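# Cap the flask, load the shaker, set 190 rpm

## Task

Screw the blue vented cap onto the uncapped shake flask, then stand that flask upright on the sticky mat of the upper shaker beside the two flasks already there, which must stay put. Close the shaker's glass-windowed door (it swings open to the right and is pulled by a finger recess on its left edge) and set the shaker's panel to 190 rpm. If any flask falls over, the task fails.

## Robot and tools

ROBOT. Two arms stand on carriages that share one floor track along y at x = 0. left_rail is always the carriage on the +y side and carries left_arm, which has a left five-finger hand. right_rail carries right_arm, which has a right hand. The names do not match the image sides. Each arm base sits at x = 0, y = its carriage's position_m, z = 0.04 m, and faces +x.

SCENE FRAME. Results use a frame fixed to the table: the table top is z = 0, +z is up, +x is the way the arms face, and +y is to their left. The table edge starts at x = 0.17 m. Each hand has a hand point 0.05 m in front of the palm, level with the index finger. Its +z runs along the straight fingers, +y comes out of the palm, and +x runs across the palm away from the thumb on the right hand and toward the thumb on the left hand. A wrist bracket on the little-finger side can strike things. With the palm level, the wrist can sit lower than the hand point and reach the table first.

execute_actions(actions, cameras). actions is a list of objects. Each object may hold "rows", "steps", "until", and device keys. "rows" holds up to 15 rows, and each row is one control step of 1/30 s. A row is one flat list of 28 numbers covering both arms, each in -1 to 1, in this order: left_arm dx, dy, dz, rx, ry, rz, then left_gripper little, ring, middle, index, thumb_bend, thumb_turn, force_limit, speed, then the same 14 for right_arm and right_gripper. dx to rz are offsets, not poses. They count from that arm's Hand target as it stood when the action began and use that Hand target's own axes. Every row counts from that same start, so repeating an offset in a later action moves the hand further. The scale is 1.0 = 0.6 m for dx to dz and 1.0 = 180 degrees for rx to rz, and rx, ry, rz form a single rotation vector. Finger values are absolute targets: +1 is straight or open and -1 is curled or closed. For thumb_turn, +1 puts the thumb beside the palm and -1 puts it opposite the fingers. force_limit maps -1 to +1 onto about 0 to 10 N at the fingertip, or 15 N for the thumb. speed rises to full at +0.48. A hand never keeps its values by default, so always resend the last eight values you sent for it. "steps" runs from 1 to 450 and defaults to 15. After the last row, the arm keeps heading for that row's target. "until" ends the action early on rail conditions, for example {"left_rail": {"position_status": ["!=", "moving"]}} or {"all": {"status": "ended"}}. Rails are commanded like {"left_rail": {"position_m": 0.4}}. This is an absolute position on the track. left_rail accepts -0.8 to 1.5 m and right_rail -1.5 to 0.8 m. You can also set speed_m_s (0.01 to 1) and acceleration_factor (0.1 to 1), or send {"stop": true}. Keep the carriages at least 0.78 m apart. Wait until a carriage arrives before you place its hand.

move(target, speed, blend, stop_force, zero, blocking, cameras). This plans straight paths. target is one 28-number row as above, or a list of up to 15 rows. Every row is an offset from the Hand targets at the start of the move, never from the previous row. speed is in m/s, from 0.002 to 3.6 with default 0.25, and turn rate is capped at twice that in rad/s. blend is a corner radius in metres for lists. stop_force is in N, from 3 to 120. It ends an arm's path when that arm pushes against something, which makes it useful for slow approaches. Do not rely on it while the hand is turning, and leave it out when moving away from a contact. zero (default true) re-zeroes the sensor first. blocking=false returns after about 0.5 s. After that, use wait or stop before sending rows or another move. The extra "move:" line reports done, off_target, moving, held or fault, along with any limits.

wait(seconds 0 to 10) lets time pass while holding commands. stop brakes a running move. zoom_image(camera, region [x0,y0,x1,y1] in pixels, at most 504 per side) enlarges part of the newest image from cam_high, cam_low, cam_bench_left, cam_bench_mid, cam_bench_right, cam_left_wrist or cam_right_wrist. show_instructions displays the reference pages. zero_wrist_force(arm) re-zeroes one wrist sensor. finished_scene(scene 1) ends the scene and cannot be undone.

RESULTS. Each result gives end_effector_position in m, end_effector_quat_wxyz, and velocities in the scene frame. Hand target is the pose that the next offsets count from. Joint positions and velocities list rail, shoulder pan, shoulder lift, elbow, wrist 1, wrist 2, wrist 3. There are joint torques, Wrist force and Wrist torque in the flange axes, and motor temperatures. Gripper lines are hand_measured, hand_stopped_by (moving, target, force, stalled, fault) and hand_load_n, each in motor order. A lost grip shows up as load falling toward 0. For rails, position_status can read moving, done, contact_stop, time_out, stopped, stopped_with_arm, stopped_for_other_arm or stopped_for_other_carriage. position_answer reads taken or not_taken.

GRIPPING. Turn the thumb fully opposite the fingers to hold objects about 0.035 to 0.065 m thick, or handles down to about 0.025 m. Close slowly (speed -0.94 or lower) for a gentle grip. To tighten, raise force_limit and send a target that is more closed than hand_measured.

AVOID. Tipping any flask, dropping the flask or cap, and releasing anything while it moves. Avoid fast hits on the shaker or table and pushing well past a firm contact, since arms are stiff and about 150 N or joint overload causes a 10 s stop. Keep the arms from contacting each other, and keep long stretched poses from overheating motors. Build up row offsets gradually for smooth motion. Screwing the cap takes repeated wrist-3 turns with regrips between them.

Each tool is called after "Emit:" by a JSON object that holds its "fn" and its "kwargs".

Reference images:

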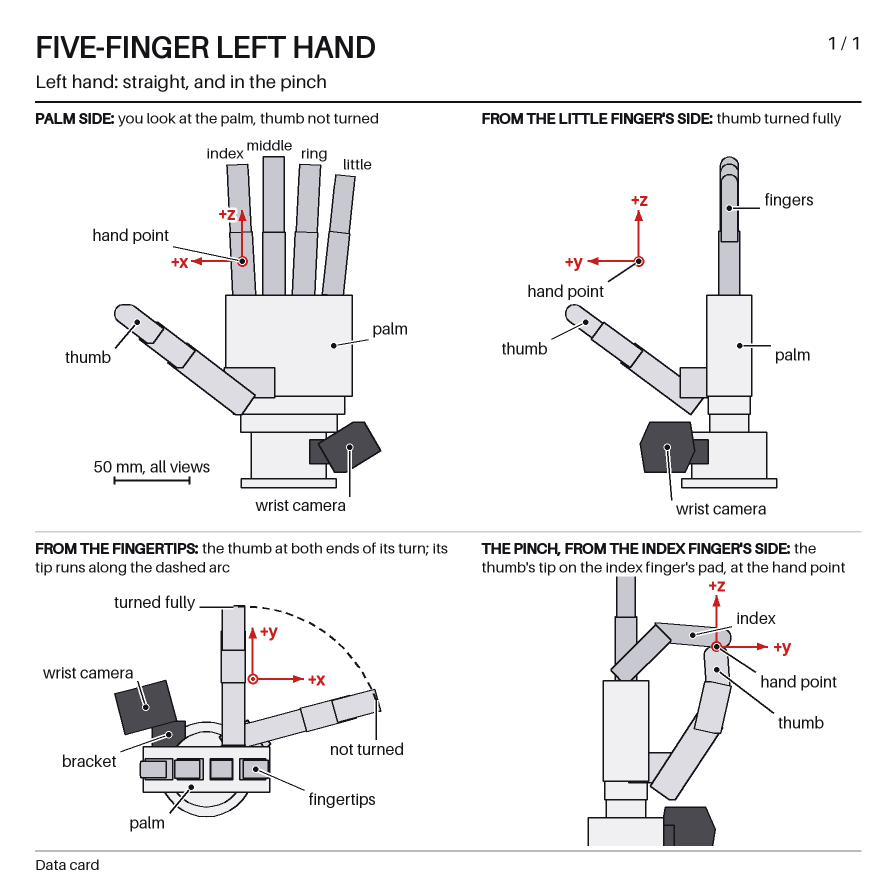

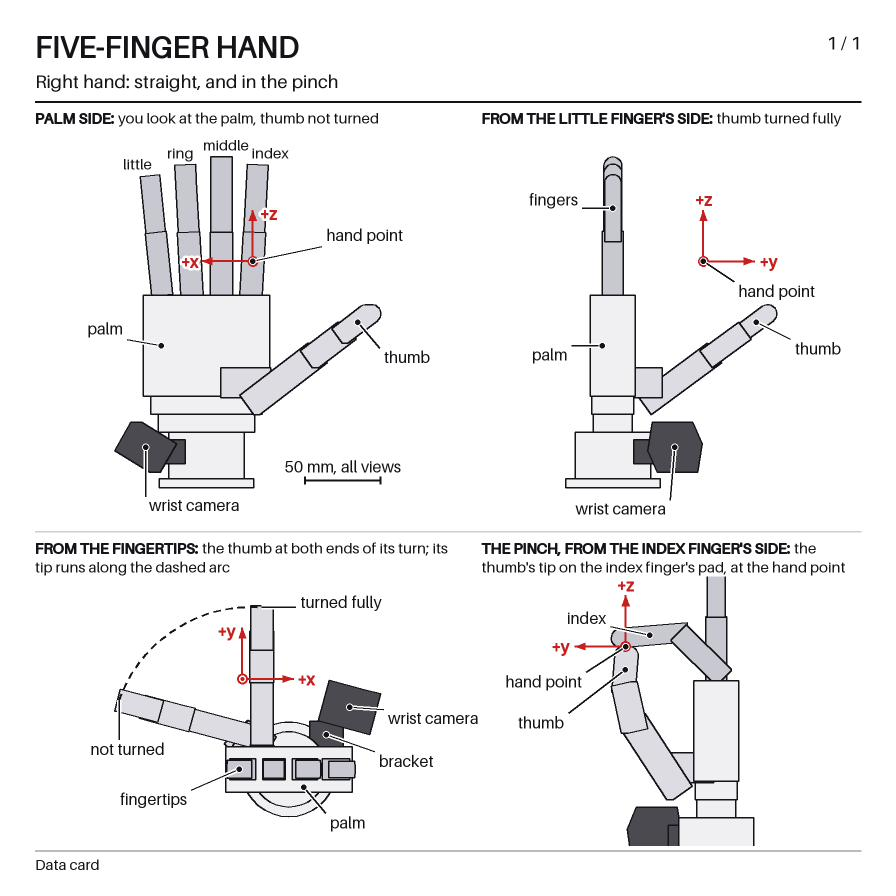

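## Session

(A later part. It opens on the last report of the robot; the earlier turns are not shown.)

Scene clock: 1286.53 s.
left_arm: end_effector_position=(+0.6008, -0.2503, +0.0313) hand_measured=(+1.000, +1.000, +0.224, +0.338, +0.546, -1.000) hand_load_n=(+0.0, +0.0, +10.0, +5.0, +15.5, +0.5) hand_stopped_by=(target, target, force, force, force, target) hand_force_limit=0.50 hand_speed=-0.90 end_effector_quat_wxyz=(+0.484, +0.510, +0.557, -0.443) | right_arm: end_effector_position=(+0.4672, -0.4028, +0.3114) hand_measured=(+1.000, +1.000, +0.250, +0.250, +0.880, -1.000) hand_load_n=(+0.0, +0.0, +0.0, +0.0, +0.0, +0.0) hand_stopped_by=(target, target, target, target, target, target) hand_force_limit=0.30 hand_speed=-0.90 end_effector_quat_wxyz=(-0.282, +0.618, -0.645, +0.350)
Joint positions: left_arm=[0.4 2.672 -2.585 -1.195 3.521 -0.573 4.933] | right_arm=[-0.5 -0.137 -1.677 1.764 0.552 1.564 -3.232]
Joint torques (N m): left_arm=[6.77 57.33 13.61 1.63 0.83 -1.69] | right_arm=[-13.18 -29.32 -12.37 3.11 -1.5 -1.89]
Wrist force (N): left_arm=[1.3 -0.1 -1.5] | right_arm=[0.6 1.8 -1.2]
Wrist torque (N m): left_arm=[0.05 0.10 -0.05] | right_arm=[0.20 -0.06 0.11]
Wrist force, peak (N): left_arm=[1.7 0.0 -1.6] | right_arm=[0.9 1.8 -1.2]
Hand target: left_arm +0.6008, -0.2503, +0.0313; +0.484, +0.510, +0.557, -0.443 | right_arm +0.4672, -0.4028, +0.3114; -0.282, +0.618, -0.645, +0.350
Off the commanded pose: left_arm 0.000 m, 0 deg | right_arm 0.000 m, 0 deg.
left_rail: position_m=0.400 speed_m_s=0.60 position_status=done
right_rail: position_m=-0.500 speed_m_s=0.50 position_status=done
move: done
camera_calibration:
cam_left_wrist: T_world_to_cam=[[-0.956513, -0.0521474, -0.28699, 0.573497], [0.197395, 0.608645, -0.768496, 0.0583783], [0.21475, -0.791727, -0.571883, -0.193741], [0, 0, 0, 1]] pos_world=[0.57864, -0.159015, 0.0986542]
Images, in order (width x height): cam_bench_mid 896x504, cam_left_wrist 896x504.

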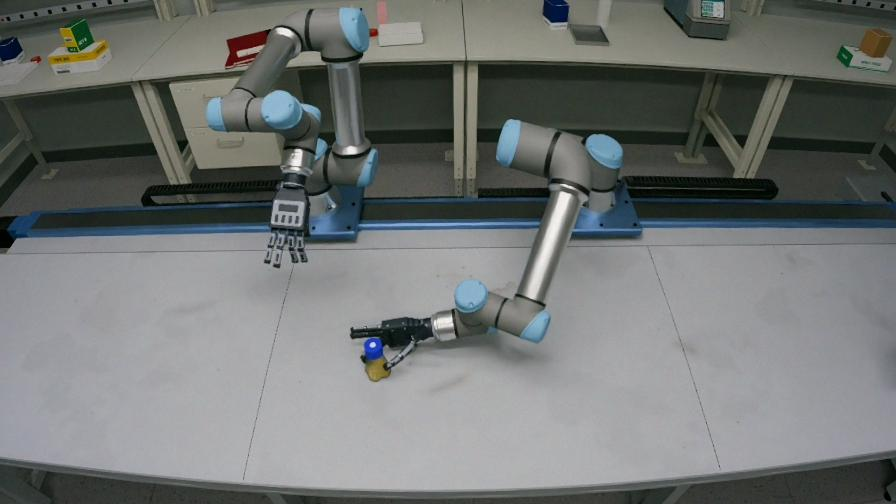

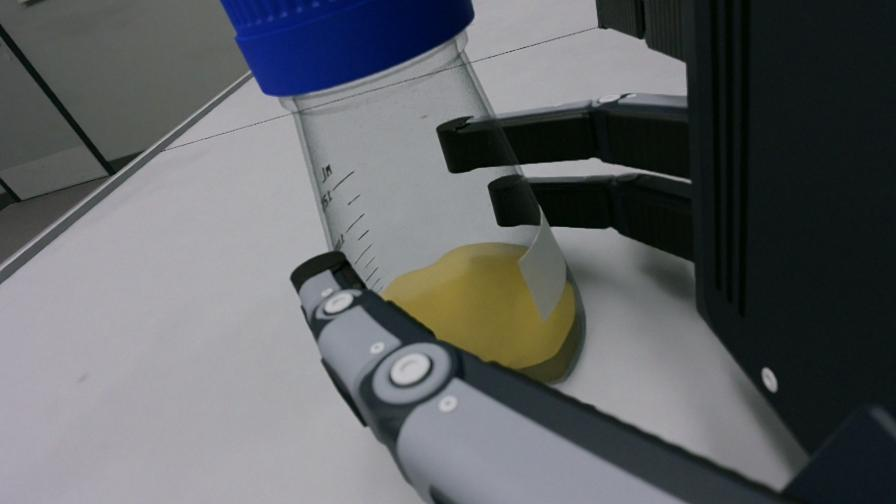

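Emit:
{"fn": "move", "kwargs": {"target": [[-0.04955,0,-0.00703,0,0,0,1,1,-0.3,-0.25,-0.3,-1,0.5,-0.9,0,0,0,0,0,0,1,1,0.25,0.25,0.88,-1,0.3,-0.9]], "speed": 0.06, "cameras": ["cam_left_wrist","cam_bench_mid"]}}

Emit:
{"fn": "zoom_image", "kwargs": {"camera": "cam_bench_mid", "region": [330, 300, 450, 400]}}

Scene clock: 1290.17 s.
left_arm: end_effector_position=(+0.6008, -0.2503, +0.0612) hand_measured=(+1.000, +1.000, +0.224, +0.338, +0.546, -1.000) hand_load_n=(+0.0, +0.0, +9.5, +5.5, +15.5, +0.5) hand_stopped_by=(target, target, force, force, force, target) hand_force_limit=0.50 hand_speed=-0.90 end_effector_quat_wxyz=(+0.484, +0.510, +0.557, -0.443) | right_arm: end_effector_position=(+0.4672, -0.4028, +0.3114) hand_measured=(+1.000, +1.000, +0.250, +0.250, +0.880, -1.000) hand_load_n=(+0.0, +0.0, +0.0, +0.0, +0.0, +0.0) hand_stopped_by=(target, target, target, target, target, target) hand_force_limit=0.30 hand_speed=-0.90 end_effector_quat_wxyz=(-0.282, +0.618, -0.645, +0.350)
Joint positions: left_arm=[0.4 2.672 -2.542 -1.194 3.476 -0.573 4.933] | right_arm=[-0.5 -0.137 -1.677 1.764 0.552 1.564 -3.232]
Joint torques (N m): left_arm=[2.97 64.84 25.93 -2.48 0.2 2.21] | right_arm=[-13.26 -28.75 -12.42 2.88 -1.55 -1.76]
Wrist force (N): left_arm=[0.9 -0.2 -1.5] | right_arm=[0.7 1.4 -1.0]
Wrist torque (N m): left_arm=[0.03 0.10 -0.04] | right_arm=[0.15 -0.07 0.10]
Wrist force, peak (N): left_arm=[2.4 -0.3 -1.2] | right_arm=[0.7 1.8 -1.3]
Hand target: left_arm +0.6008, -0.2503, +0.0613; +0.484, +0.510, +0.557, -0.443 | right_arm +0.4672, -0.4028, +0.3114; -0.282, +0.618, -0.645, +0.350
Off the commanded pose: left_arm 0.000 m, 0 deg | right_arm 0.000 m, 0 deg.
left_rail: position_m=0.400 speed_m_s=0.60 position_status=done
right_rail: position_m=-0.500 speed_m_s=0.50 position_status=done
move: done
camera_calibration:
cam_left_wrist: T_world_to_cam=[[-0.956531, -0.0522102, -0.286919, 0.582074], [0.197291, 0.608689, -0.768488, 0.0813622], [0.214768, -0.791689, -0.571929, -0.17656], [0, 0, 0, 1]] pos_world=[0.57864, -0.158915, 0.128554]
Images, in order (width x height): cam_bench_mid 896x504, cam_left_wrist 896x504.

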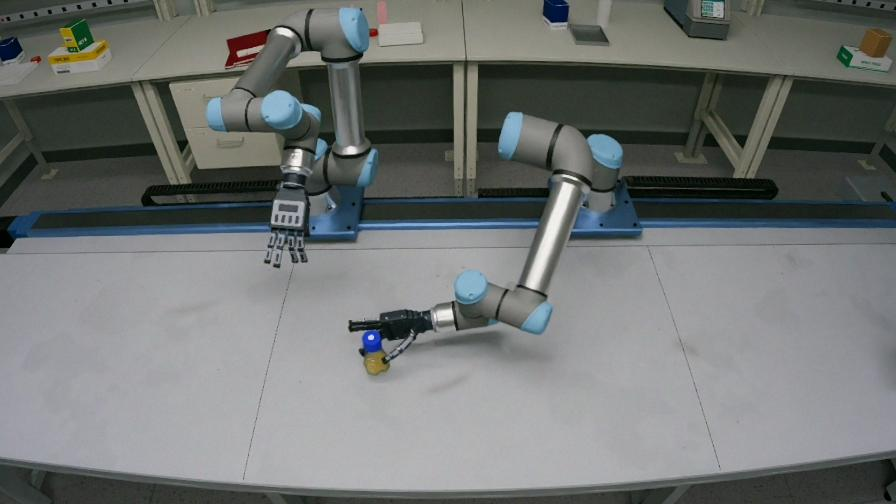

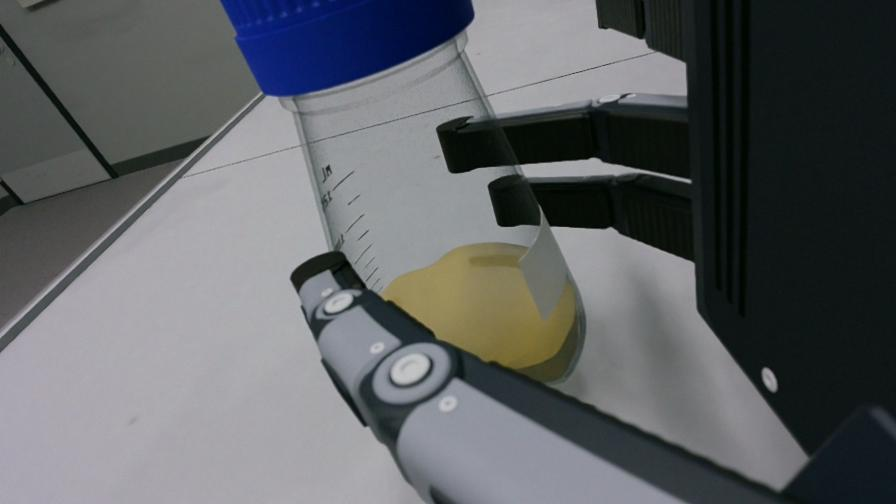

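Scaled by 4.200 from the camera's 896x504 image, which has a finer 1280x720 frame.

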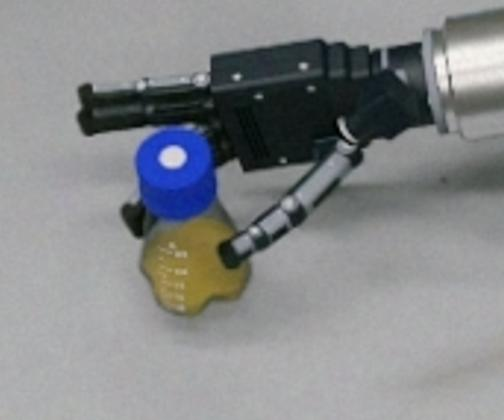

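Emit:
{"fn": "move", "kwargs": {"target": [[-0.2312,0,-0.0328,0,0,0,1,1,-0.3,-0.25,-0.3,-1,0.5,-0.9,0,0,0,0,0,0,1,1,0.25,0.25,0.88,-1,0.3,-0.9],[-0.327,0.2357,-0.7125,-0.2475,0,-0.0351,1,1,-0.3,-0.25,-0.3,-1,0.5,-0.9,0,0,0,0,0,0,1,1,0.25,0.25,0.88,-1,0.3,-0.9]], "speed": [0.15,0.3], "blend": [0.04,0], "cameras": ["cam_left_wrist","cam_bench_mid"]}}

Scene clock: 1303.33 s.
left_arm: end_effector_position=(+0.7067, +0.1564, +0.3152) hand_measured=(+1.000, +1.000, +0.224, +0.338, +0.546, -1.000) hand_load_n=(+0.0, +0.0, +9.5, +5.5, +15.5, +0.5) hand_stopped_by=(target, target, force, force, force, target) hand_force_limit=0.50 hand_speed=-0.90 end_effector_quat_wxyz=(+0.616, +0.258, +0.709, -0.224) | right_arm: end_effector_position=(+0.4672, -0.4028, +0.3114) hand_measured=(+1.000, +1.000, +0.250, +0.250, +0.880, -1.000) hand_load_n=(+0.0, +0.0, +0.0, +0.0, +0.0, +0.0) hand_stopped_by=(target, target, target, target, target, target) hand_force_limit=0.30 hand_speed=-0.90 end_effector_quat_wxyz=(-0.282, +0.618, -0.645, +0.350)
Joint positions: left_arm=[0.4 3.142 -1.879 -1.597 3.295 -0.881 4.828] | right_arm=[-0.5 -0.137 -1.677 1.764 0.552 1.564 -3.232]
Joint torques (N m): left_arm=[7.73 43.93 28.55 -1.87 -1.97 -1.93] | right_arm=[-13.28 -28.6 -12.96 2.85 -1.48 -1.78]
Wrist force (N): left_arm=[1.6 -0.2 -1.4] | right_arm=[0.5 1.6 -1.0]
Wrist torque (N m): left_arm=[0.05 0.07 0.04] | right_arm=[0.18 -0.05 0.10]
Wrist force, peak (N): left_arm=[2.2 -0.1 -1.6] | right_arm=[0.5 1.9 -1.3]
Hand target: left_arm +0.7068, +0.1565, +0.3152; +0.616, +0.258, +0.709, -0.224 | right_arm +0.4672, -0.4028, +0.3114; -0.282, +0.618, -0.645, +0.350
Off the commanded pose: left_arm 0.000 m, 0 deg | right_arm 0.000 m, 0 deg.
left_rail: position_m=0.400 speed_m_s=0.60 position_status=done
right_rail: position_m=-0.500 speed_m_s=0.50 position_status=done
move: done
camera_calibration:
cam_left_wrist: T_world_to_cam=[[-0.639916, -0.713198, -0.286105, 0.656814], [-0.291047, 0.569522, -0.768724, 0.359428], [0.711195, -0.408649, -0.572021, -0.142765], [0, 0, 0, 1]] pos_world=[0.62645, 0.205396, 0.382554]
Images, in order (width x height): cam_bench_mid 896x504, cam_left_wrist 896x504.

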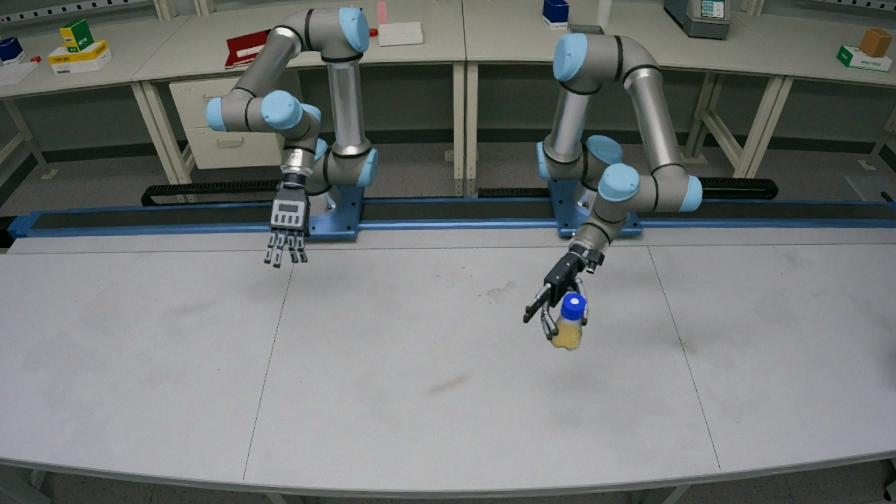

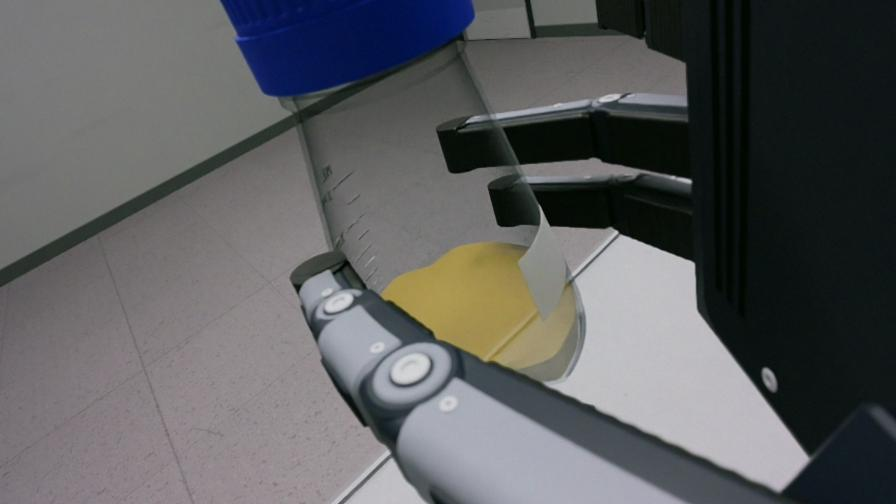

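Emit:
{"fn": "move", "kwargs": {"target": [[0.0533,0.5123,-0.38,-0.275,0,-0.039,1,1,-0.3,-0.25,-0.3,-1,0.5,-0.9,0,0,0,0,0,0,1,1,0.25,0.25,0.88,-1,0.3,-0.9],[0.1305,0.7007,-0.9297,-0.5226,0,-0.0742,1,1,-0.3,-0.25,-0.3,-1,0.5,-0.9,0,0,0,0,0,0,1,1,0.25,0.25,0.88,-1,0.3,-0.9]], "speed": [0.3,0.3], "blend": [0.05,0]}}

Scene clock: 1311.60 s.
left_arm: end_effector_position=(+0.5452, +0.8404, +0.3153) hand_measured=(+1.000, +1.000, +0.224, +0.338, +0.546, -1.000) hand_load_n=(+0.0, +0.0, +10.0, +5.5, +15.5, +0.5) hand_stopped_by=(target, target, force, force, force, target) hand_force_limit=0.50 hand_speed=-0.90 end_effector_quat_wxyz=(+0.581, -0.349, +0.670, +0.302) | right_arm: end_effector_position=(+0.4672, -0.4028, +0.3114) hand_measured=(+1.000, +1.000, +0.250, +0.250, +0.880, -1.000) hand_load_n=(+0.0, +0.0, +0.0, +0.0, +0.0, +0.0) hand_stopped_by=(target, target, target, target, target, target) hand_force_limit=0.30 hand_speed=-0.90 end_effector_quat_wxyz=(-0.282, +0.618, -0.645, +0.350)
Joint positions: left_arm=[0.4 3.838 -1.871 -1.605 3.33 -1.832 4.673] | right_arm=[-0.5 -0.137 -1.677 1.764 0.552 1.564 -3.232]
Joint torques (N m): left_arm=[8.14 29.63 29.54 -1.5 -2.33 -1.94] | right_arm=[-12.69 -28.96 -12.33 2.98 -1.48 -1.73]
Wrist force (N): left_arm=[1.2 -0.1 -1.4] | right_arm=[0.8 1.7 -1.4]
Wrist torque (N m): left_arm=[0.05 0.05 0.04] | right_arm=[0.22 -0.09 0.12]
Wrist force, peak (N): left_arm=[1.8 0.1 -1.6] | right_arm=[0.7 1.8 -1.3]
Hand target: left_arm +0.5451, +0.8406, +0.3153; +0.581, -0.349, +0.670, +0.302 | right_arm +0.4672, -0.4028, +0.3114; -0.282, +0.618, -0.645, +0.350
Off the commanded pose: left_arm 0.000 m, 0 deg | right_arm 0.000 m, 0 deg.
left_rail: position_m=0.400 speed_m_s=0.60 position_status=done
right_rail: position_m=-0.500 speed_m_s=0.50 position_status=done
move: done

Emit:
{"fn": "move", "kwargs": {"target": [[0.0323,0.2138,-0.23,-0.1925,0,-0.0273,1,1,-0.3,-0.25,-0.3,-1,0.5,-0.9,0,0,0,0,0,0,1,1,0.25,0.25,0.88,-1,0.3,-0.9]], "speed": 0.25}}

Emit:
{"fn": "execute_actions", "kwargs": {"actions": [{"left_rail":{"position_m":1.2,"speed_m_s":0.5},"steps":240,"until":{"left_rail":{"position_status":["!=","moving"]}}}], "cameras": ["cam_left_wrist","cam_bench_left","cam_high"]}}

Scene clock: 1315.43 s.
left_arm: end_effector_position=(+0.3602, +0.7999, +0.3154) hand_measured=(+1.000, +1.000, +0.224, +0.338, +0.546, -1.000) hand_load_n=(+0.0, +0.0, +9.5, +5.5, +15.5, +0.5) hand_stopped_by=(target, target, force, force, force, target) hand_force_limit=0.50 hand_speed=-0.90 end_effector_quat_wxyz=(-0.463, +0.534, -0.534, -0.463) | right_arm: end_effector_position=(+0.4672, -0.4028, +0.3114) hand_measured=(+1.000, +1.000, +0.250, +0.250, +0.880, -1.000) hand_load_n=(+0.0, +0.0, +0.0, +0.0, +0.0, +0.0) hand_stopped_by=(target, target, target, target, target, target) hand_force_limit=0.30 hand_speed=-0.90 end_effector_quat_wxyz=(-0.282, +0.618, -0.645, +0.350)
Joint positions: left_arm=[0.4 3.8 -1.772 -1.736 3.278 -2.471 4.531] | right_arm=[-0.5 -0.137 -1.677 1.764 0.552 1.564 -3.232]
Joint torques (N m): left_arm=[8.35 38.41 9.91 -2.32 -2.7 -1.85] | right_arm=[-12.41 -28.13 -13.07 2.83 -1.59 -1.65]
Wrist force (N): left_arm=[1.2 -0.2 -1.6] | right_arm=[0.7 1.6 -1.2]
Wrist torque (N m): left_arm=[0.04 0.05 0.03] | right_arm=[0.19 -0.07 0.11]
Wrist force, peak (N): left_arm=[1.3 0.8 -1.7] | right_arm=[0.7 1.8 -1.3]
Hand target: left_arm +0.3601, +0.7999, +0.3154; -0.463, +0.535, -0.534, -0.463 | right_arm +0.4672, -0.4028, +0.3114; -0.282, +0.618, -0.645, +0.350
Off the commanded pose: left_arm 0.000 m, 0 deg | right_arm 0.000 m, 0 deg.
left_rail: position_m=0.400 speed_m_s=0.60 position_status=done
right_rail: position_m=-0.500 speed_m_s=0.50 position_status=done
move: done

Scene clock: 1317.97 s.
left_arm: end_effector_position=(+0.3601, +1.5999, +0.3154) hand_measured=(+1.000, +1.000, +0.224, +0.338, +0.546, -1.000) hand_load_n=(+0.0, +0.0, +10.0, +5.0, +15.5, +0.5) hand_stopped_by=(target, target, force, force, force, target) hand_force_limit=0.50 hand_speed=-0.90 end_effector_quat_wxyz=(-0.463, +0.535, -0.534, -0.463) | right_arm: end_effector_position=(+0.4672, -0.4028, +0.3114) hand_measured=(+1.000, +1.000, +0.250, +0.250, +0.880, -1.000) hand_load_n=(+0.0, +0.0, +0.0, +0.0, +0.0, +0.0) hand_stopped_by=(target, target, target, target, target, target) hand_force_limit=0.30 hand_speed=-0.90 end_effector_quat_wxyz=(-0.282, +0.618, -0.645, +0.350)
Joint positions: left_arm=[1.2 3.8 -1.772 -1.736 3.278 -2.471 4.53] | right_arm=[-0.5 -0.137 -1.677 1.764 0.552 1.564 -3.232]
Joint torques (N m): left_arm=[-2.5 25.11 17.75 0.66 -1.18 -1.9] | right_arm=[-12.83 -28.38 -13.01 2.84 -1.47 -1.77]
Wrist force (N): left_arm=[1.2 0.1 -1.7] | right_arm=[0.7 1.7 -1.3]
Wrist torque (N m): left_arm=[0.10 0.06 0.03] | right_arm=[0.21 -0.07 0.12]
Wrist force, peak (N): left_arm=[1.4 0.0 -2.7] | right_arm=[0.8 1.8 -1.4]
Hand target: left_arm +0.3601, +1.5999, +0.3154; -0.463, +0.535, -0.534, -0.463 | right_arm +0.4672, -0.4028, +0.3114; -0.282, +0.618, -0.645, +0.350
Off the commanded pose: left_arm 0.000 m, 0 deg | right_arm 0.000 m, 0 deg.
left_rail: position_m=1.200 speed_m_s=0.50 position_status=done
right_rail: position_m=-0.500 speed_m_s=0.50 position_status=done
camera_calibration:
cam_left_wrist: T_world_to_cam=[[0.957749, -0.0319663, -0.285823, -0.200704], [-0.248758, -0.590853, -0.767471, 1.27753], [-0.144346, 0.806146, -0.573841, -0.941098], [0, 0, 0, 1]] pos_world=[0.374177, 1.50708, 0.383062]
Images, in order (width x height): cam_high 896x504, cam_bench_left 896x504, cam_left_wrist 896x504.

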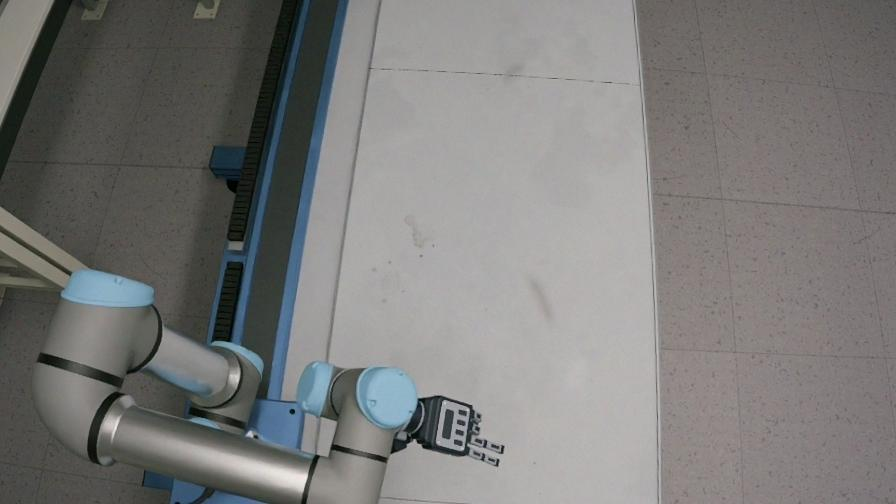

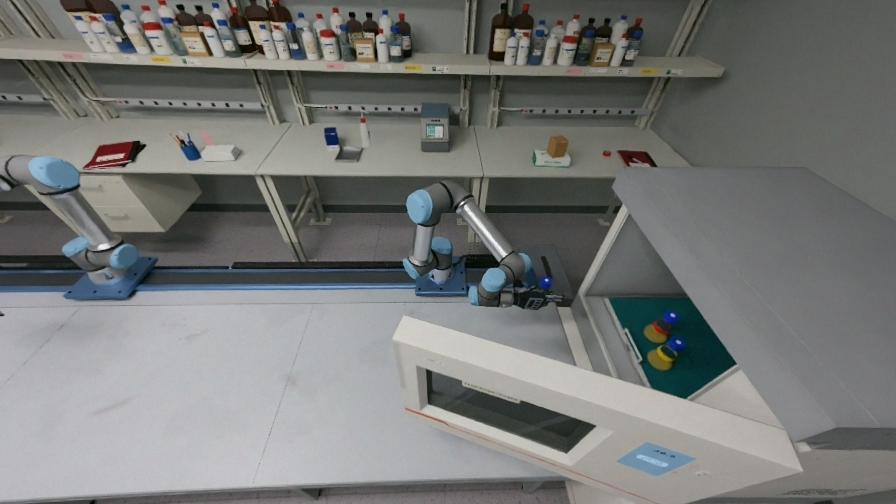

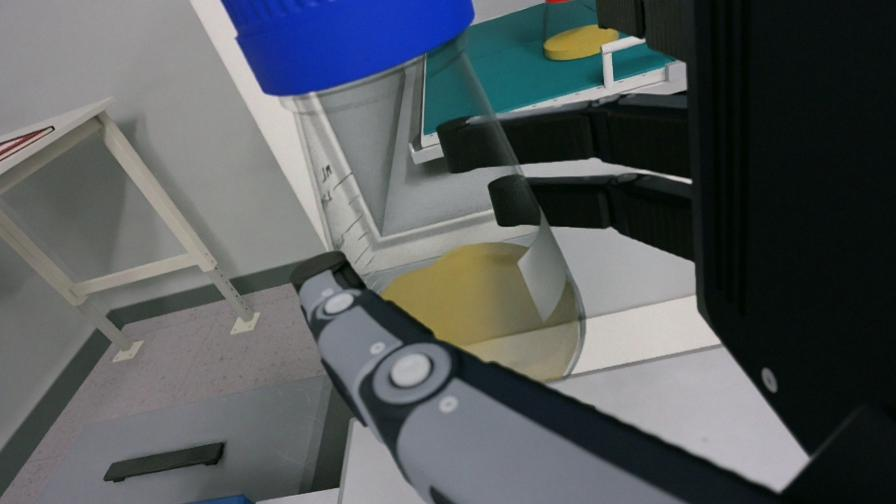

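Emit:
{"fn": "zoom_image", "kwargs": {"camera": "cam_bench_left", "region": [560, 240, 800, 410]}}

Emit:
{"fn": "zoom_image", "kwargs": {"camera": "cam_left_wrist", "region": [270, 0, 770, 300]}}

Scaled by 2.100 from the camera's 896x504 image, which has a finer 1280x720 frame.

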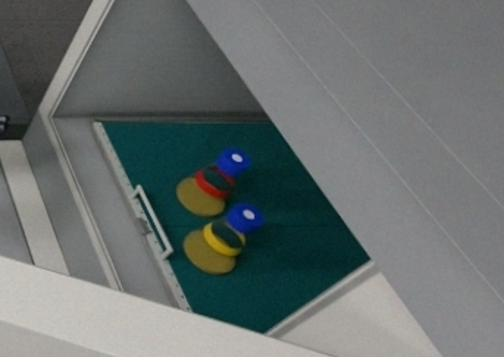

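Scaled by 1.008 from the camera's 896x504 image, which has a finer 1280x720 frame.

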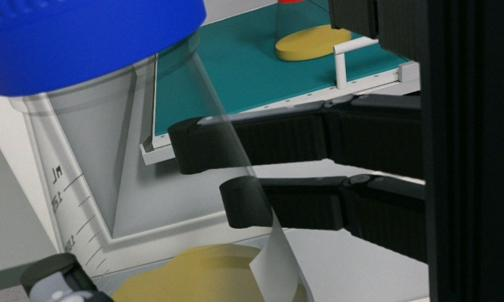

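Emit:
{"fn": "execute_actions", "kwargs": {"actions": [{"left_rail":{"position_m":1.3,"speed_m_s":0.4},"steps":120,"until":{"left_rail":{"position_status":["!=","moving"]}}}]}}

Emit:
{"fn": "move", "kwargs": {"target": [[0.0,-0.0133,0,0,0,0,1,1,-0.3,-0.25,-0.3,-1,0.5,-0.9,0,0,0,0,0,0,1,1,0.25,0.25,0.88,-1,0.3,-0.9],[-0.0706,-0.0133,0.5028,0,0,0,1,1,-0.3,-0.25,-0.3,-1,0.5,-0.9,0,0,0,0,0,0,1,1,0.25,0.25,0.88,-1,0.3,-0.9]], "speed": [0.1,0.2], "blend": [0.003,0], "cameras": ["cam_left_wrist","cam_bench_left"]}}

Scene clock: 1330.43 s.
left_arm: end_effector_position=(+0.3602, +1.6999, +0.3154) hand_measured=(+1.000, +1.000, +0.224, +0.338, +0.546, -1.000) hand_load_n=(+0.0, +0.0, +9.5, +5.5, +15.5, +0.5) hand_stopped_by=(target, target, force, force, force, target) hand_force_limit=0.50 hand_speed=-0.90 end_effector_quat_wxyz=(-0.463, +0.535, -0.534, -0.463) | right_arm: end_effector_position=(+0.4672, -0.4028, +0.3114) hand_measured=(+1.000, +1.000, +0.250, +0.250, +0.880, -1.000) hand_load_n=(+0.0, +0.0, +0.0, +0.0, +0.0, +0.0) hand_stopped_by=(target, target, target, target, target, target) hand_force_limit=0.30 hand_speed=-0.90 end_effector_quat_wxyz=(-0.282, +0.618, -0.645, +0.350)
Joint positions: left_arm=[1.3 3.8 -1.772 -1.736 3.278 -2.471 4.53] | right_arm=[-0.5 -0.137 -1.677 1.764 0.552 1.564 -3.232]
Joint torques (N m): left_arm=[4.69 26.73 24.22 3.24 0.98 -1.88] | right_arm=[-12.24 -28.43 -13.63 2.88 -1.45 -1.69]
Wrist force (N): left_arm=[1.1 0.0 -1.7] | right_arm=[0.8 1.4 -1.1]
Wrist torque (N m): left_arm=[0.06 0.07 0.02] | right_arm=[0.16 -0.08 0.11]
Wrist force, peak (N): left_arm=[1.5 -0.1 -2.5] | right_arm=[0.7 1.8 -1.3]
Hand target: left_arm +0.3601, +1.6999, +0.3154; -0.463, +0.535, -0.534, -0.463 | right_arm +0.4672, -0.4028, +0.3114; -0.282, +0.618, -0.645, +0.350
Off the commanded pose: left_arm 0.000 m, 0 deg | right_arm 0.000 m, 0 deg.
left_rail: position_m=1.300 speed_m_s=0.40 position_status=done
right_rail: position_m=-0.500 speed_m_s=0.50 position_status=done

Scene clock: 1332.80 s.
left_arm: end_effector_position=(+0.3679, +2.0045, +0.3146) hand_measured=(+1.000, +1.000, +0.224, +0.338, +0.546, -1.000) hand_load_n=(+0.0, +0.0, +9.5, +5.5, +15.5, +0.5) hand_stopped_by=(target, target, force, force, force, target) hand_force_limit=0.50 hand_speed=-0.90 end_effector_quat_wxyz=(-0.463, +0.535, -0.534, -0.463) | right_arm: end_effector_position=(+0.4672, -0.4028, +0.3114) hand_measured=(+1.000, +1.000, +0.250, +0.250, +0.880, -1.000) hand_load_n=(+0.0, +0.0, +0.0, +0.0, +0.0, +0.0) hand_stopped_by=(target, target, target, target, target, target) hand_force_limit=0.30 hand_speed=-0.90 end_effector_quat_wxyz=(-0.282, +0.618, -0.645, +0.350)
Joint positions: left_arm=[1.3 4.177 -2.187 -1.135 3.157 -2.1 4.628] | right_arm=[-0.5 -0.137 -1.677 1.764 0.552 1.564 -3.232]
Joint torques (N m): left_arm=[8.24 43.51 29.6 -1.52 2.07 -1.88] | right_arm=[-12.3 -28.62 -13.89 2.87 -1.46 -1.69]
Wrist force (N): left_arm=[1.3 -0.4 -1.1] | right_arm=[0.6 1.7 -1.3]
Wrist torque (N m): left_arm=[0.00 0.07 0.02] | right_arm=[0.20 -0.06 0.10]
Wrist force, peak (N): left_arm=[1.4 0.0 -2.9] | right_arm=[0.8 1.9 -1.1]
Hand target: left_arm +0.3679, +2.0046, +0.3146; -0.463, +0.535, -0.534, -0.463 | right_arm +0.4672, -0.4028, +0.3114; -0.282, +0.618, -0.645, +0.350
Off the commanded pose: left_arm 0.000 m, 0 deg | right_arm 0.000 m, 0 deg.
left_rail: position_m=1.300 speed_m_s=0.40 position_status=done
right_rail: position_m=-0.500 speed_m_s=0.50 position_status=done
move: done
camera_calibration:
cam_left_wrist: T_world_to_cam=[[0.957762, -0.0320421, -0.285771, -0.195349], [-0.248772, -0.590785, -0.767519, 1.51781], [-0.144236, 0.806193, -0.573802, -1.26674], [0, 0, 0, 1]] pos_world=[0.381977, 1.91168, 0.382262]
Images, in order (width x height): cam_bench_left 896x504, cam_left_wrist 896x504.

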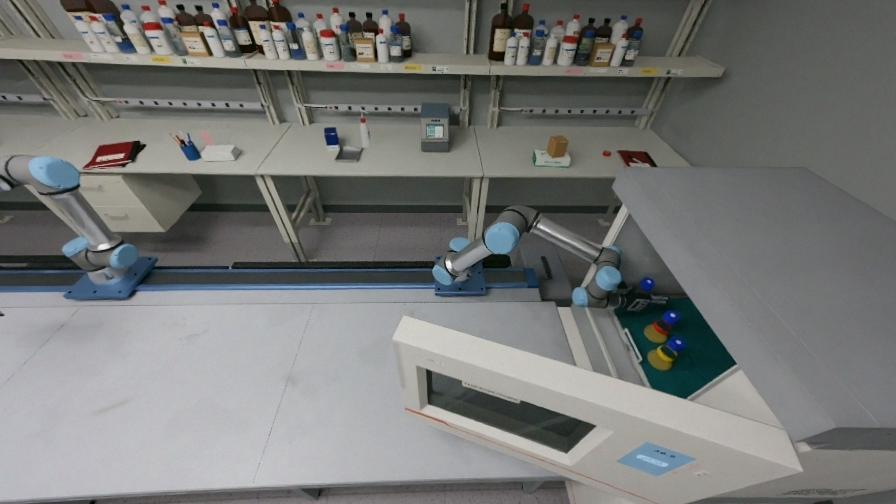

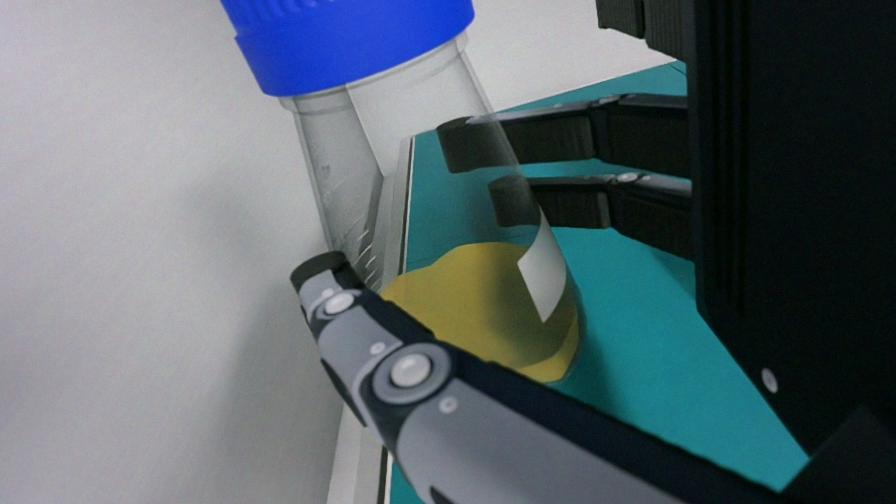

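Emit:
{"fn": "move", "kwargs": {"target": [[0.0571,0,0.008,0,0,0,1,1,-0.3,-0.25,-0.3,-1,0.5,-0.9,0,0,0,0,0,0,1,1,0.25,0.25,0.88,-1,0.3,-0.9],[0.1264,0,0.01775,0,0,0,1,1,-0.3,-0.25,-0.3,-1,0.5,-0.9,0,0,0,0,0,0,1,1,0.25,0.25,0.88,-1,0.3,-0.9]], "speed": [0.06,0.015], "stop_force": 5, "cameras": ["cam_left_wrist"]}}

Scene clock: 1339.33 s.
left_arm: end_effector_position=(+0.3680, +2.0044, +0.2537) hand_measured=(+1.000, +1.000, +0.224, +0.338, +0.546, -1.000) hand_load_n=(+0.0, +0.0, +8.5, +4.5, +16.5, -1.5) hand_stopped_by=(target, target, force, force, force, target) hand_force_limit=0.50 hand_speed=-0.90 end_effector_quat_wxyz=(-0.463, +0.535, -0.534, -0.463) | right_arm: end_effector_position=(+0.4672, -0.4028, +0.3114) hand_measured=(+1.000, +1.000, +0.250, +0.250, +0.880, -1.000) hand_load_n=(+0.0, +0.0, +0.0, +0.0, +0.0, +0.5) hand_stopped_by=(target, target, target, target, target, target) hand_force_limit=0.30 hand_speed=-0.90 end_effector_quat_wxyz=(-0.282, +0.618, -0.645, +0.350)
Joint positions: left_arm=[1.3 4.177 -2.225 -1.233 3.293 -2.1 4.628] | right_arm=[-0.5 -0.137 -1.677 1.764 0.552 1.564 -3.232]
Joint torques (N m): left_arm=[-3.08 53.58 25.34 -2.79 0.23 -0.31] | right_arm=[-11.65 -27.97 -14.26 2.76 -1.43 -1.6]
Wrist force (N): left_arm=[-5.0 0.4 -2.8] | right_arm=[0.4 1.4 -1.3]
Wrist torque (N m): left_arm=[0.02 -0.10 -0.02] | right_arm=[0.17 -0.02 0.09]
Wrist force, peak (N): left_arm=[-9.3 1.3 -4.0] | right_arm=[0.5 1.8 -1.5]
Hand target: left_arm +0.3680, +2.0044, +0.2537; -0.463, +0.535, -0.534, -0.463 (not the last commanded pose) | right_arm +0.4672, -0.4028, +0.3114; -0.282, +0.618, -0.645, +0.350
Off the commanded pose: left_arm 0.016 m, 0 deg | right_arm 0.000 m, 0 deg.
left_rail: position_m=1.300 speed_m_s=0.40 position_status=done
right_rail: position_m=-0.500 speed_m_s=0.50 position_status=done
move: contact (left_arm); path passed 1 of 2 targets
camera_calibration:
cam_left_wrist: T_world_to_cam=[[0.957762, -0.0320421, -0.285771, -0.212756], [-0.248772, -0.590785, -0.767519, 1.47101], [-0.144236, 0.806193, -0.573802, -1.30161], [0, 0, 0, 1]] pos_world=[0.381977, 1.91158, 0.321362]
Images, in order (width x height): cam_left_wrist 896x504.

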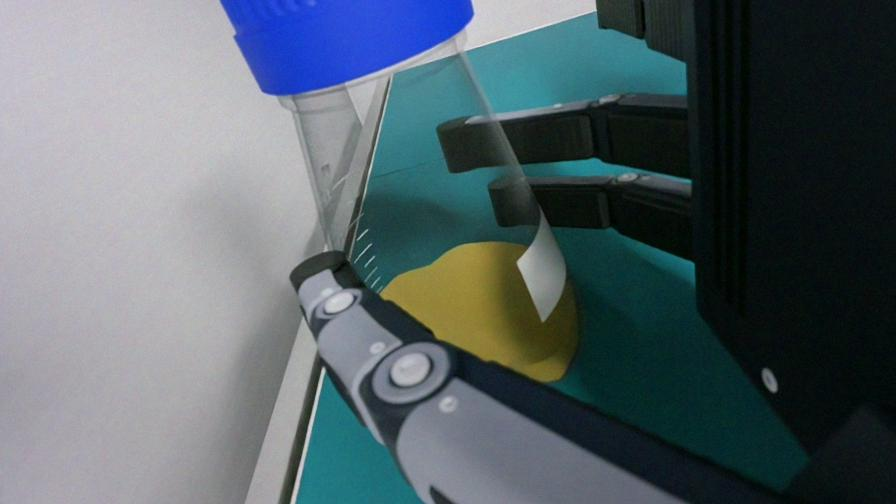

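Emit:
{"fn": "move", "kwargs": {"target": [[-0.00083,0,-0.00012,0,0,0,1,1,-0.3,-0.25,-0.3,-1,0.5,-0.9,0,0,0,0,0,0,1,1,0.25,0.25,0.88,-1,0.3,-0.9],[-0.00083,0,-0.00012,0,0,0,1,1,0.5,0.58,0.8,-1,0.5,-0.88,0,0,0,0,0,0,1,1,0.25,0.25,0.88,-1,0.3,-0.9]], "speed": 0.02, "cameras": ["cam_left_wrist"]}}

Scene clock: 1350.73 s.
left_arm: end_effector_position=(+0.3680, +2.0044, +0.2542) hand_measured=(+1.000, +1.000, +0.500, +0.580, +0.800, -1.000) hand_load_n=(+0.5, -0.5, +0.0, +0.0, +0.0, +0.0) hand_stopped_by=(target, target, target, target, target, target) hand_force_limit=0.50 hand_speed=-0.88 end_effector_quat_wxyz=(-0.463, +0.535, -0.534, -0.463) | right_arm: end_effector_position=(+0.4672, -0.4028, +0.3114) hand_measured=(+1.000, +1.000, +0.250, +0.250, +0.880, -1.000) hand_load_n=(+0.0, +0.0, +0.0, +0.0, +0.0, +0.5) hand_stopped_by=(target, target, target, target, target, target) hand_force_limit=0.30 hand_speed=-0.90 end_effector_quat_wxyz=(-0.282, +0.618, -0.645, +0.350)
Joint positions: left_arm=[1.3 4.177 -2.224 -1.232 3.291 -2.1 4.628] | right_arm=[-0.5 -0.137 -1.677 1.764 0.552 1.564 -3.232]
Joint torques (N m): left_arm=[5.23 54.54 28.81 1.56 0.73 -1.29] | right_arm=[-12.31 -27.88 -14.22 2.66 -1.36 -1.65]
Wrist force (N): left_arm=[0.3 -0.3 -1.4] | right_arm=[0.6 1.6 -1.3]
Wrist torque (N m): left_arm=[0.01 0.10 0.00] | right_arm=[0.20 -0.05 0.10]
Wrist force, peak (N): left_arm=[-5.8 0.6 -2.9] | right_arm=[0.8 1.9 -1.3]
Hand target: left_arm +0.3680, +2.0044, +0.2542; -0.463, +0.535, -0.534, -0.463 | right_arm +0.4672, -0.4028, +0.3114; -0.282, +0.618, -0.645, +0.350
Off the commanded pose: left_arm 0.000 m, 0 deg | right_arm 0.000 m, 0 deg.
left_rail: position_m=1.300 speed_m_s=0.40 position_status=done
right_rail: position_m=-0.500 speed_m_s=0.50 position_status=done
move: done
camera_calibration:
cam_left_wrist: T_world_to_cam=[[0.957786, -0.0319849, -0.285698, -0.212756], [-0.24868, -0.590788, -0.767547, 1.47137], [-0.144237, 0.806193, -0.573802, -1.30132], [0, 0, 0, 1]] pos_world=[0.381977, 1.91158, 0.321862]
Images, in order (width x height): cam_left_wrist 896x504.

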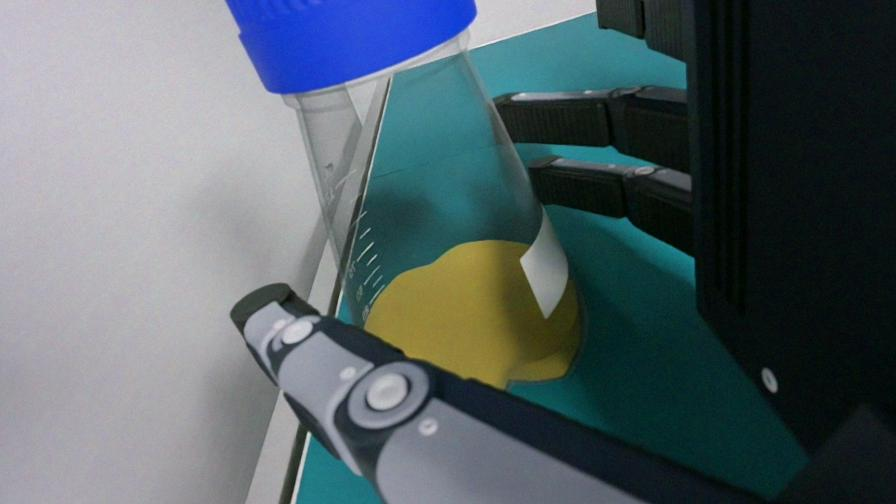

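Emit:
{"fn": "move", "kwargs": {"target": [[0,0,0,0,0,0,1,1,1,1,1,-1,0.5,-0.4,0,0,0,0,0,0,1,1,0.25,0.25,0.88,-1,0.3,-0.9],[0,-0.0133,0,0,0,0,1,1,1,1,1,-1,0.5,-0.4,0,0,0,0,0,0,1,1,0.25,0.25,0.88,-1,0.3,-0.9],[0.0278,-0.0133,-0.198,0,0,0,1,1,1,1,1,-1,0.5,-0.4,0,0,0,0,0,0,1,1,0.25,0.25,0.88,-1,0.3,-0.9],[-0.013,-0.0133,-0.5067,0,0,0,1,1,1,1,1,-1,0.5,-0.4,0,0,0,0,0,0,1,1,0.25,0.25,0.88,-1,0.3,-0.9]], "speed": [0.05,0.05,0.12,0.25], "blend": [0,0.002,0.02,0], "cameras": ["cam_left_wrist","cam_bench_left"]}}

Emit:
{"fn": "zoom_image", "kwargs": {"camera": "cam_bench_left", "region": [560, 240, 800, 410]}}

Scene clock: 1357.83 s.
left_arm: end_effector_position=(+0.3761, +1.7047, +0.3049) hand_measured=(+1.000, +1.000, +1.000, +1.000, +1.000, -1.000) hand_load_n=(+0.0, +0.0, +0.0, +0.0, +0.0, +0.5) hand_stopped_by=(target, target, target, target, target, target) hand_force_limit=0.50 hand_speed=-0.40 end_effector_quat_wxyz=(-0.463, +0.535, -0.534, -0.463) | right_arm: end_effector_position=(+0.4672, -0.4028, +0.3114) hand_measured=(+1.000, +1.000, +0.250, +0.250, +0.880, -1.000) hand_load_n=(+0.0, +0.0, +0.0, +0.0, -0.5, +0.0) hand_stopped_by=(target, target, target, target, target, target) hand_force_limit=0.30 hand_speed=-0.90 end_effector_quat_wxyz=(-0.282, +0.618, -0.645, +0.350)
Joint positions: left_arm=[1.3 3.786 -1.82 -1.704 3.291 -2.484 4.525] | right_arm=[-0.5 -0.137 -1.677 1.764 0.552 1.564 -3.232]
Joint torques (N m): left_arm=[-5.97 39.7 9.99 -2.17 -2.7 -2.12] | right_arm=[-12.47 -27.95 -13.94 2.63 -1.39 -1.64]
Wrist force (N): left_arm=[0.3 0.1 -1.6] | right_arm=[0.6 1.5 -1.1]
Wrist torque (N m): left_arm=[0.08 0.10 0.03] | right_arm=[0.16 -0.06 0.09]
Wrist force, peak (N): left_arm=[0.2 0.0 -2.8] | right_arm=[0.6 1.8 -1.4]
Hand target: left_arm +0.3761, +1.7045, +0.3050; -0.463, +0.535, -0.534, -0.463 | right_arm +0.4672, -0.4028, +0.3114; -0.282, +0.618, -0.645, +0.350
Off the commanded pose: left_arm 0.000 m, 0 deg | right_arm 0.000 m, 0 deg.
left_rail: position_m=1.300 speed_m_s=0.40 position_status=done
right_rail: position_m=-0.500 speed_m_s=0.50 position_status=done
move: done
camera_calibration:
cam_left_wrist: T_world_to_cam=[[0.957789, -0.0319455, -0.285693, -0.215681], [-0.248665, -0.590727, -0.767598, 1.33516], [-0.144245, 0.806239, -0.573736, -1.02954], [0, 0, 0, 1]] pos_world=[0.390077, 1.61188, 0.372561]
Images, in order (width x height): cam_bench_left 896x504, cam_left_wrist 896x504.

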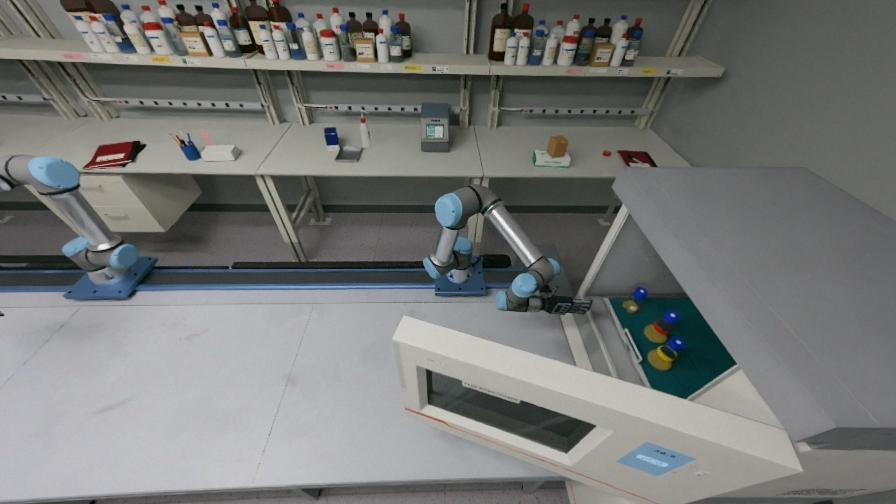

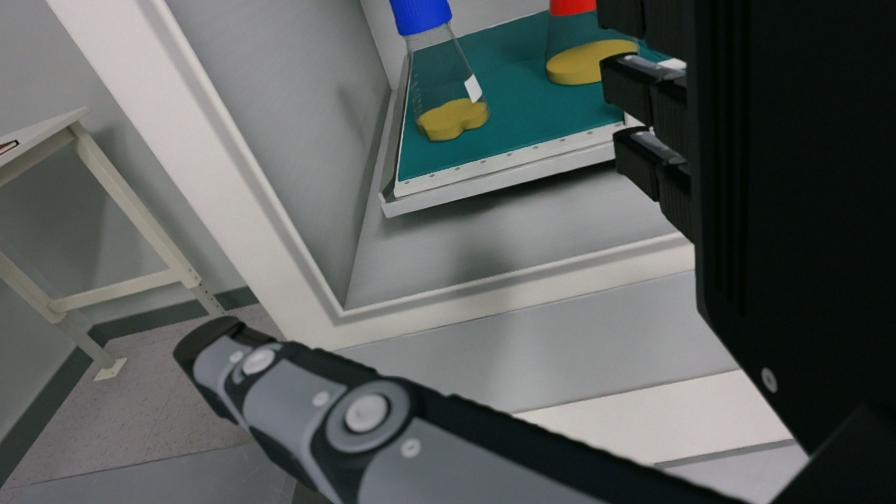

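Scaled by 2.100 from the camera's 896x504 image, which has a finer 1280x720 frame.

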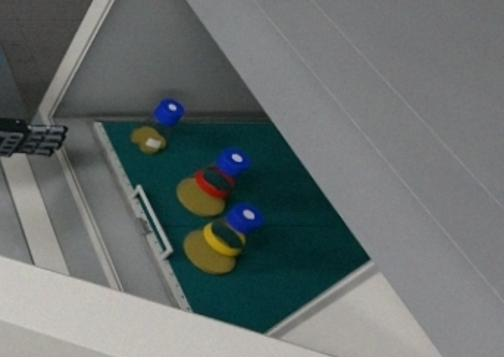

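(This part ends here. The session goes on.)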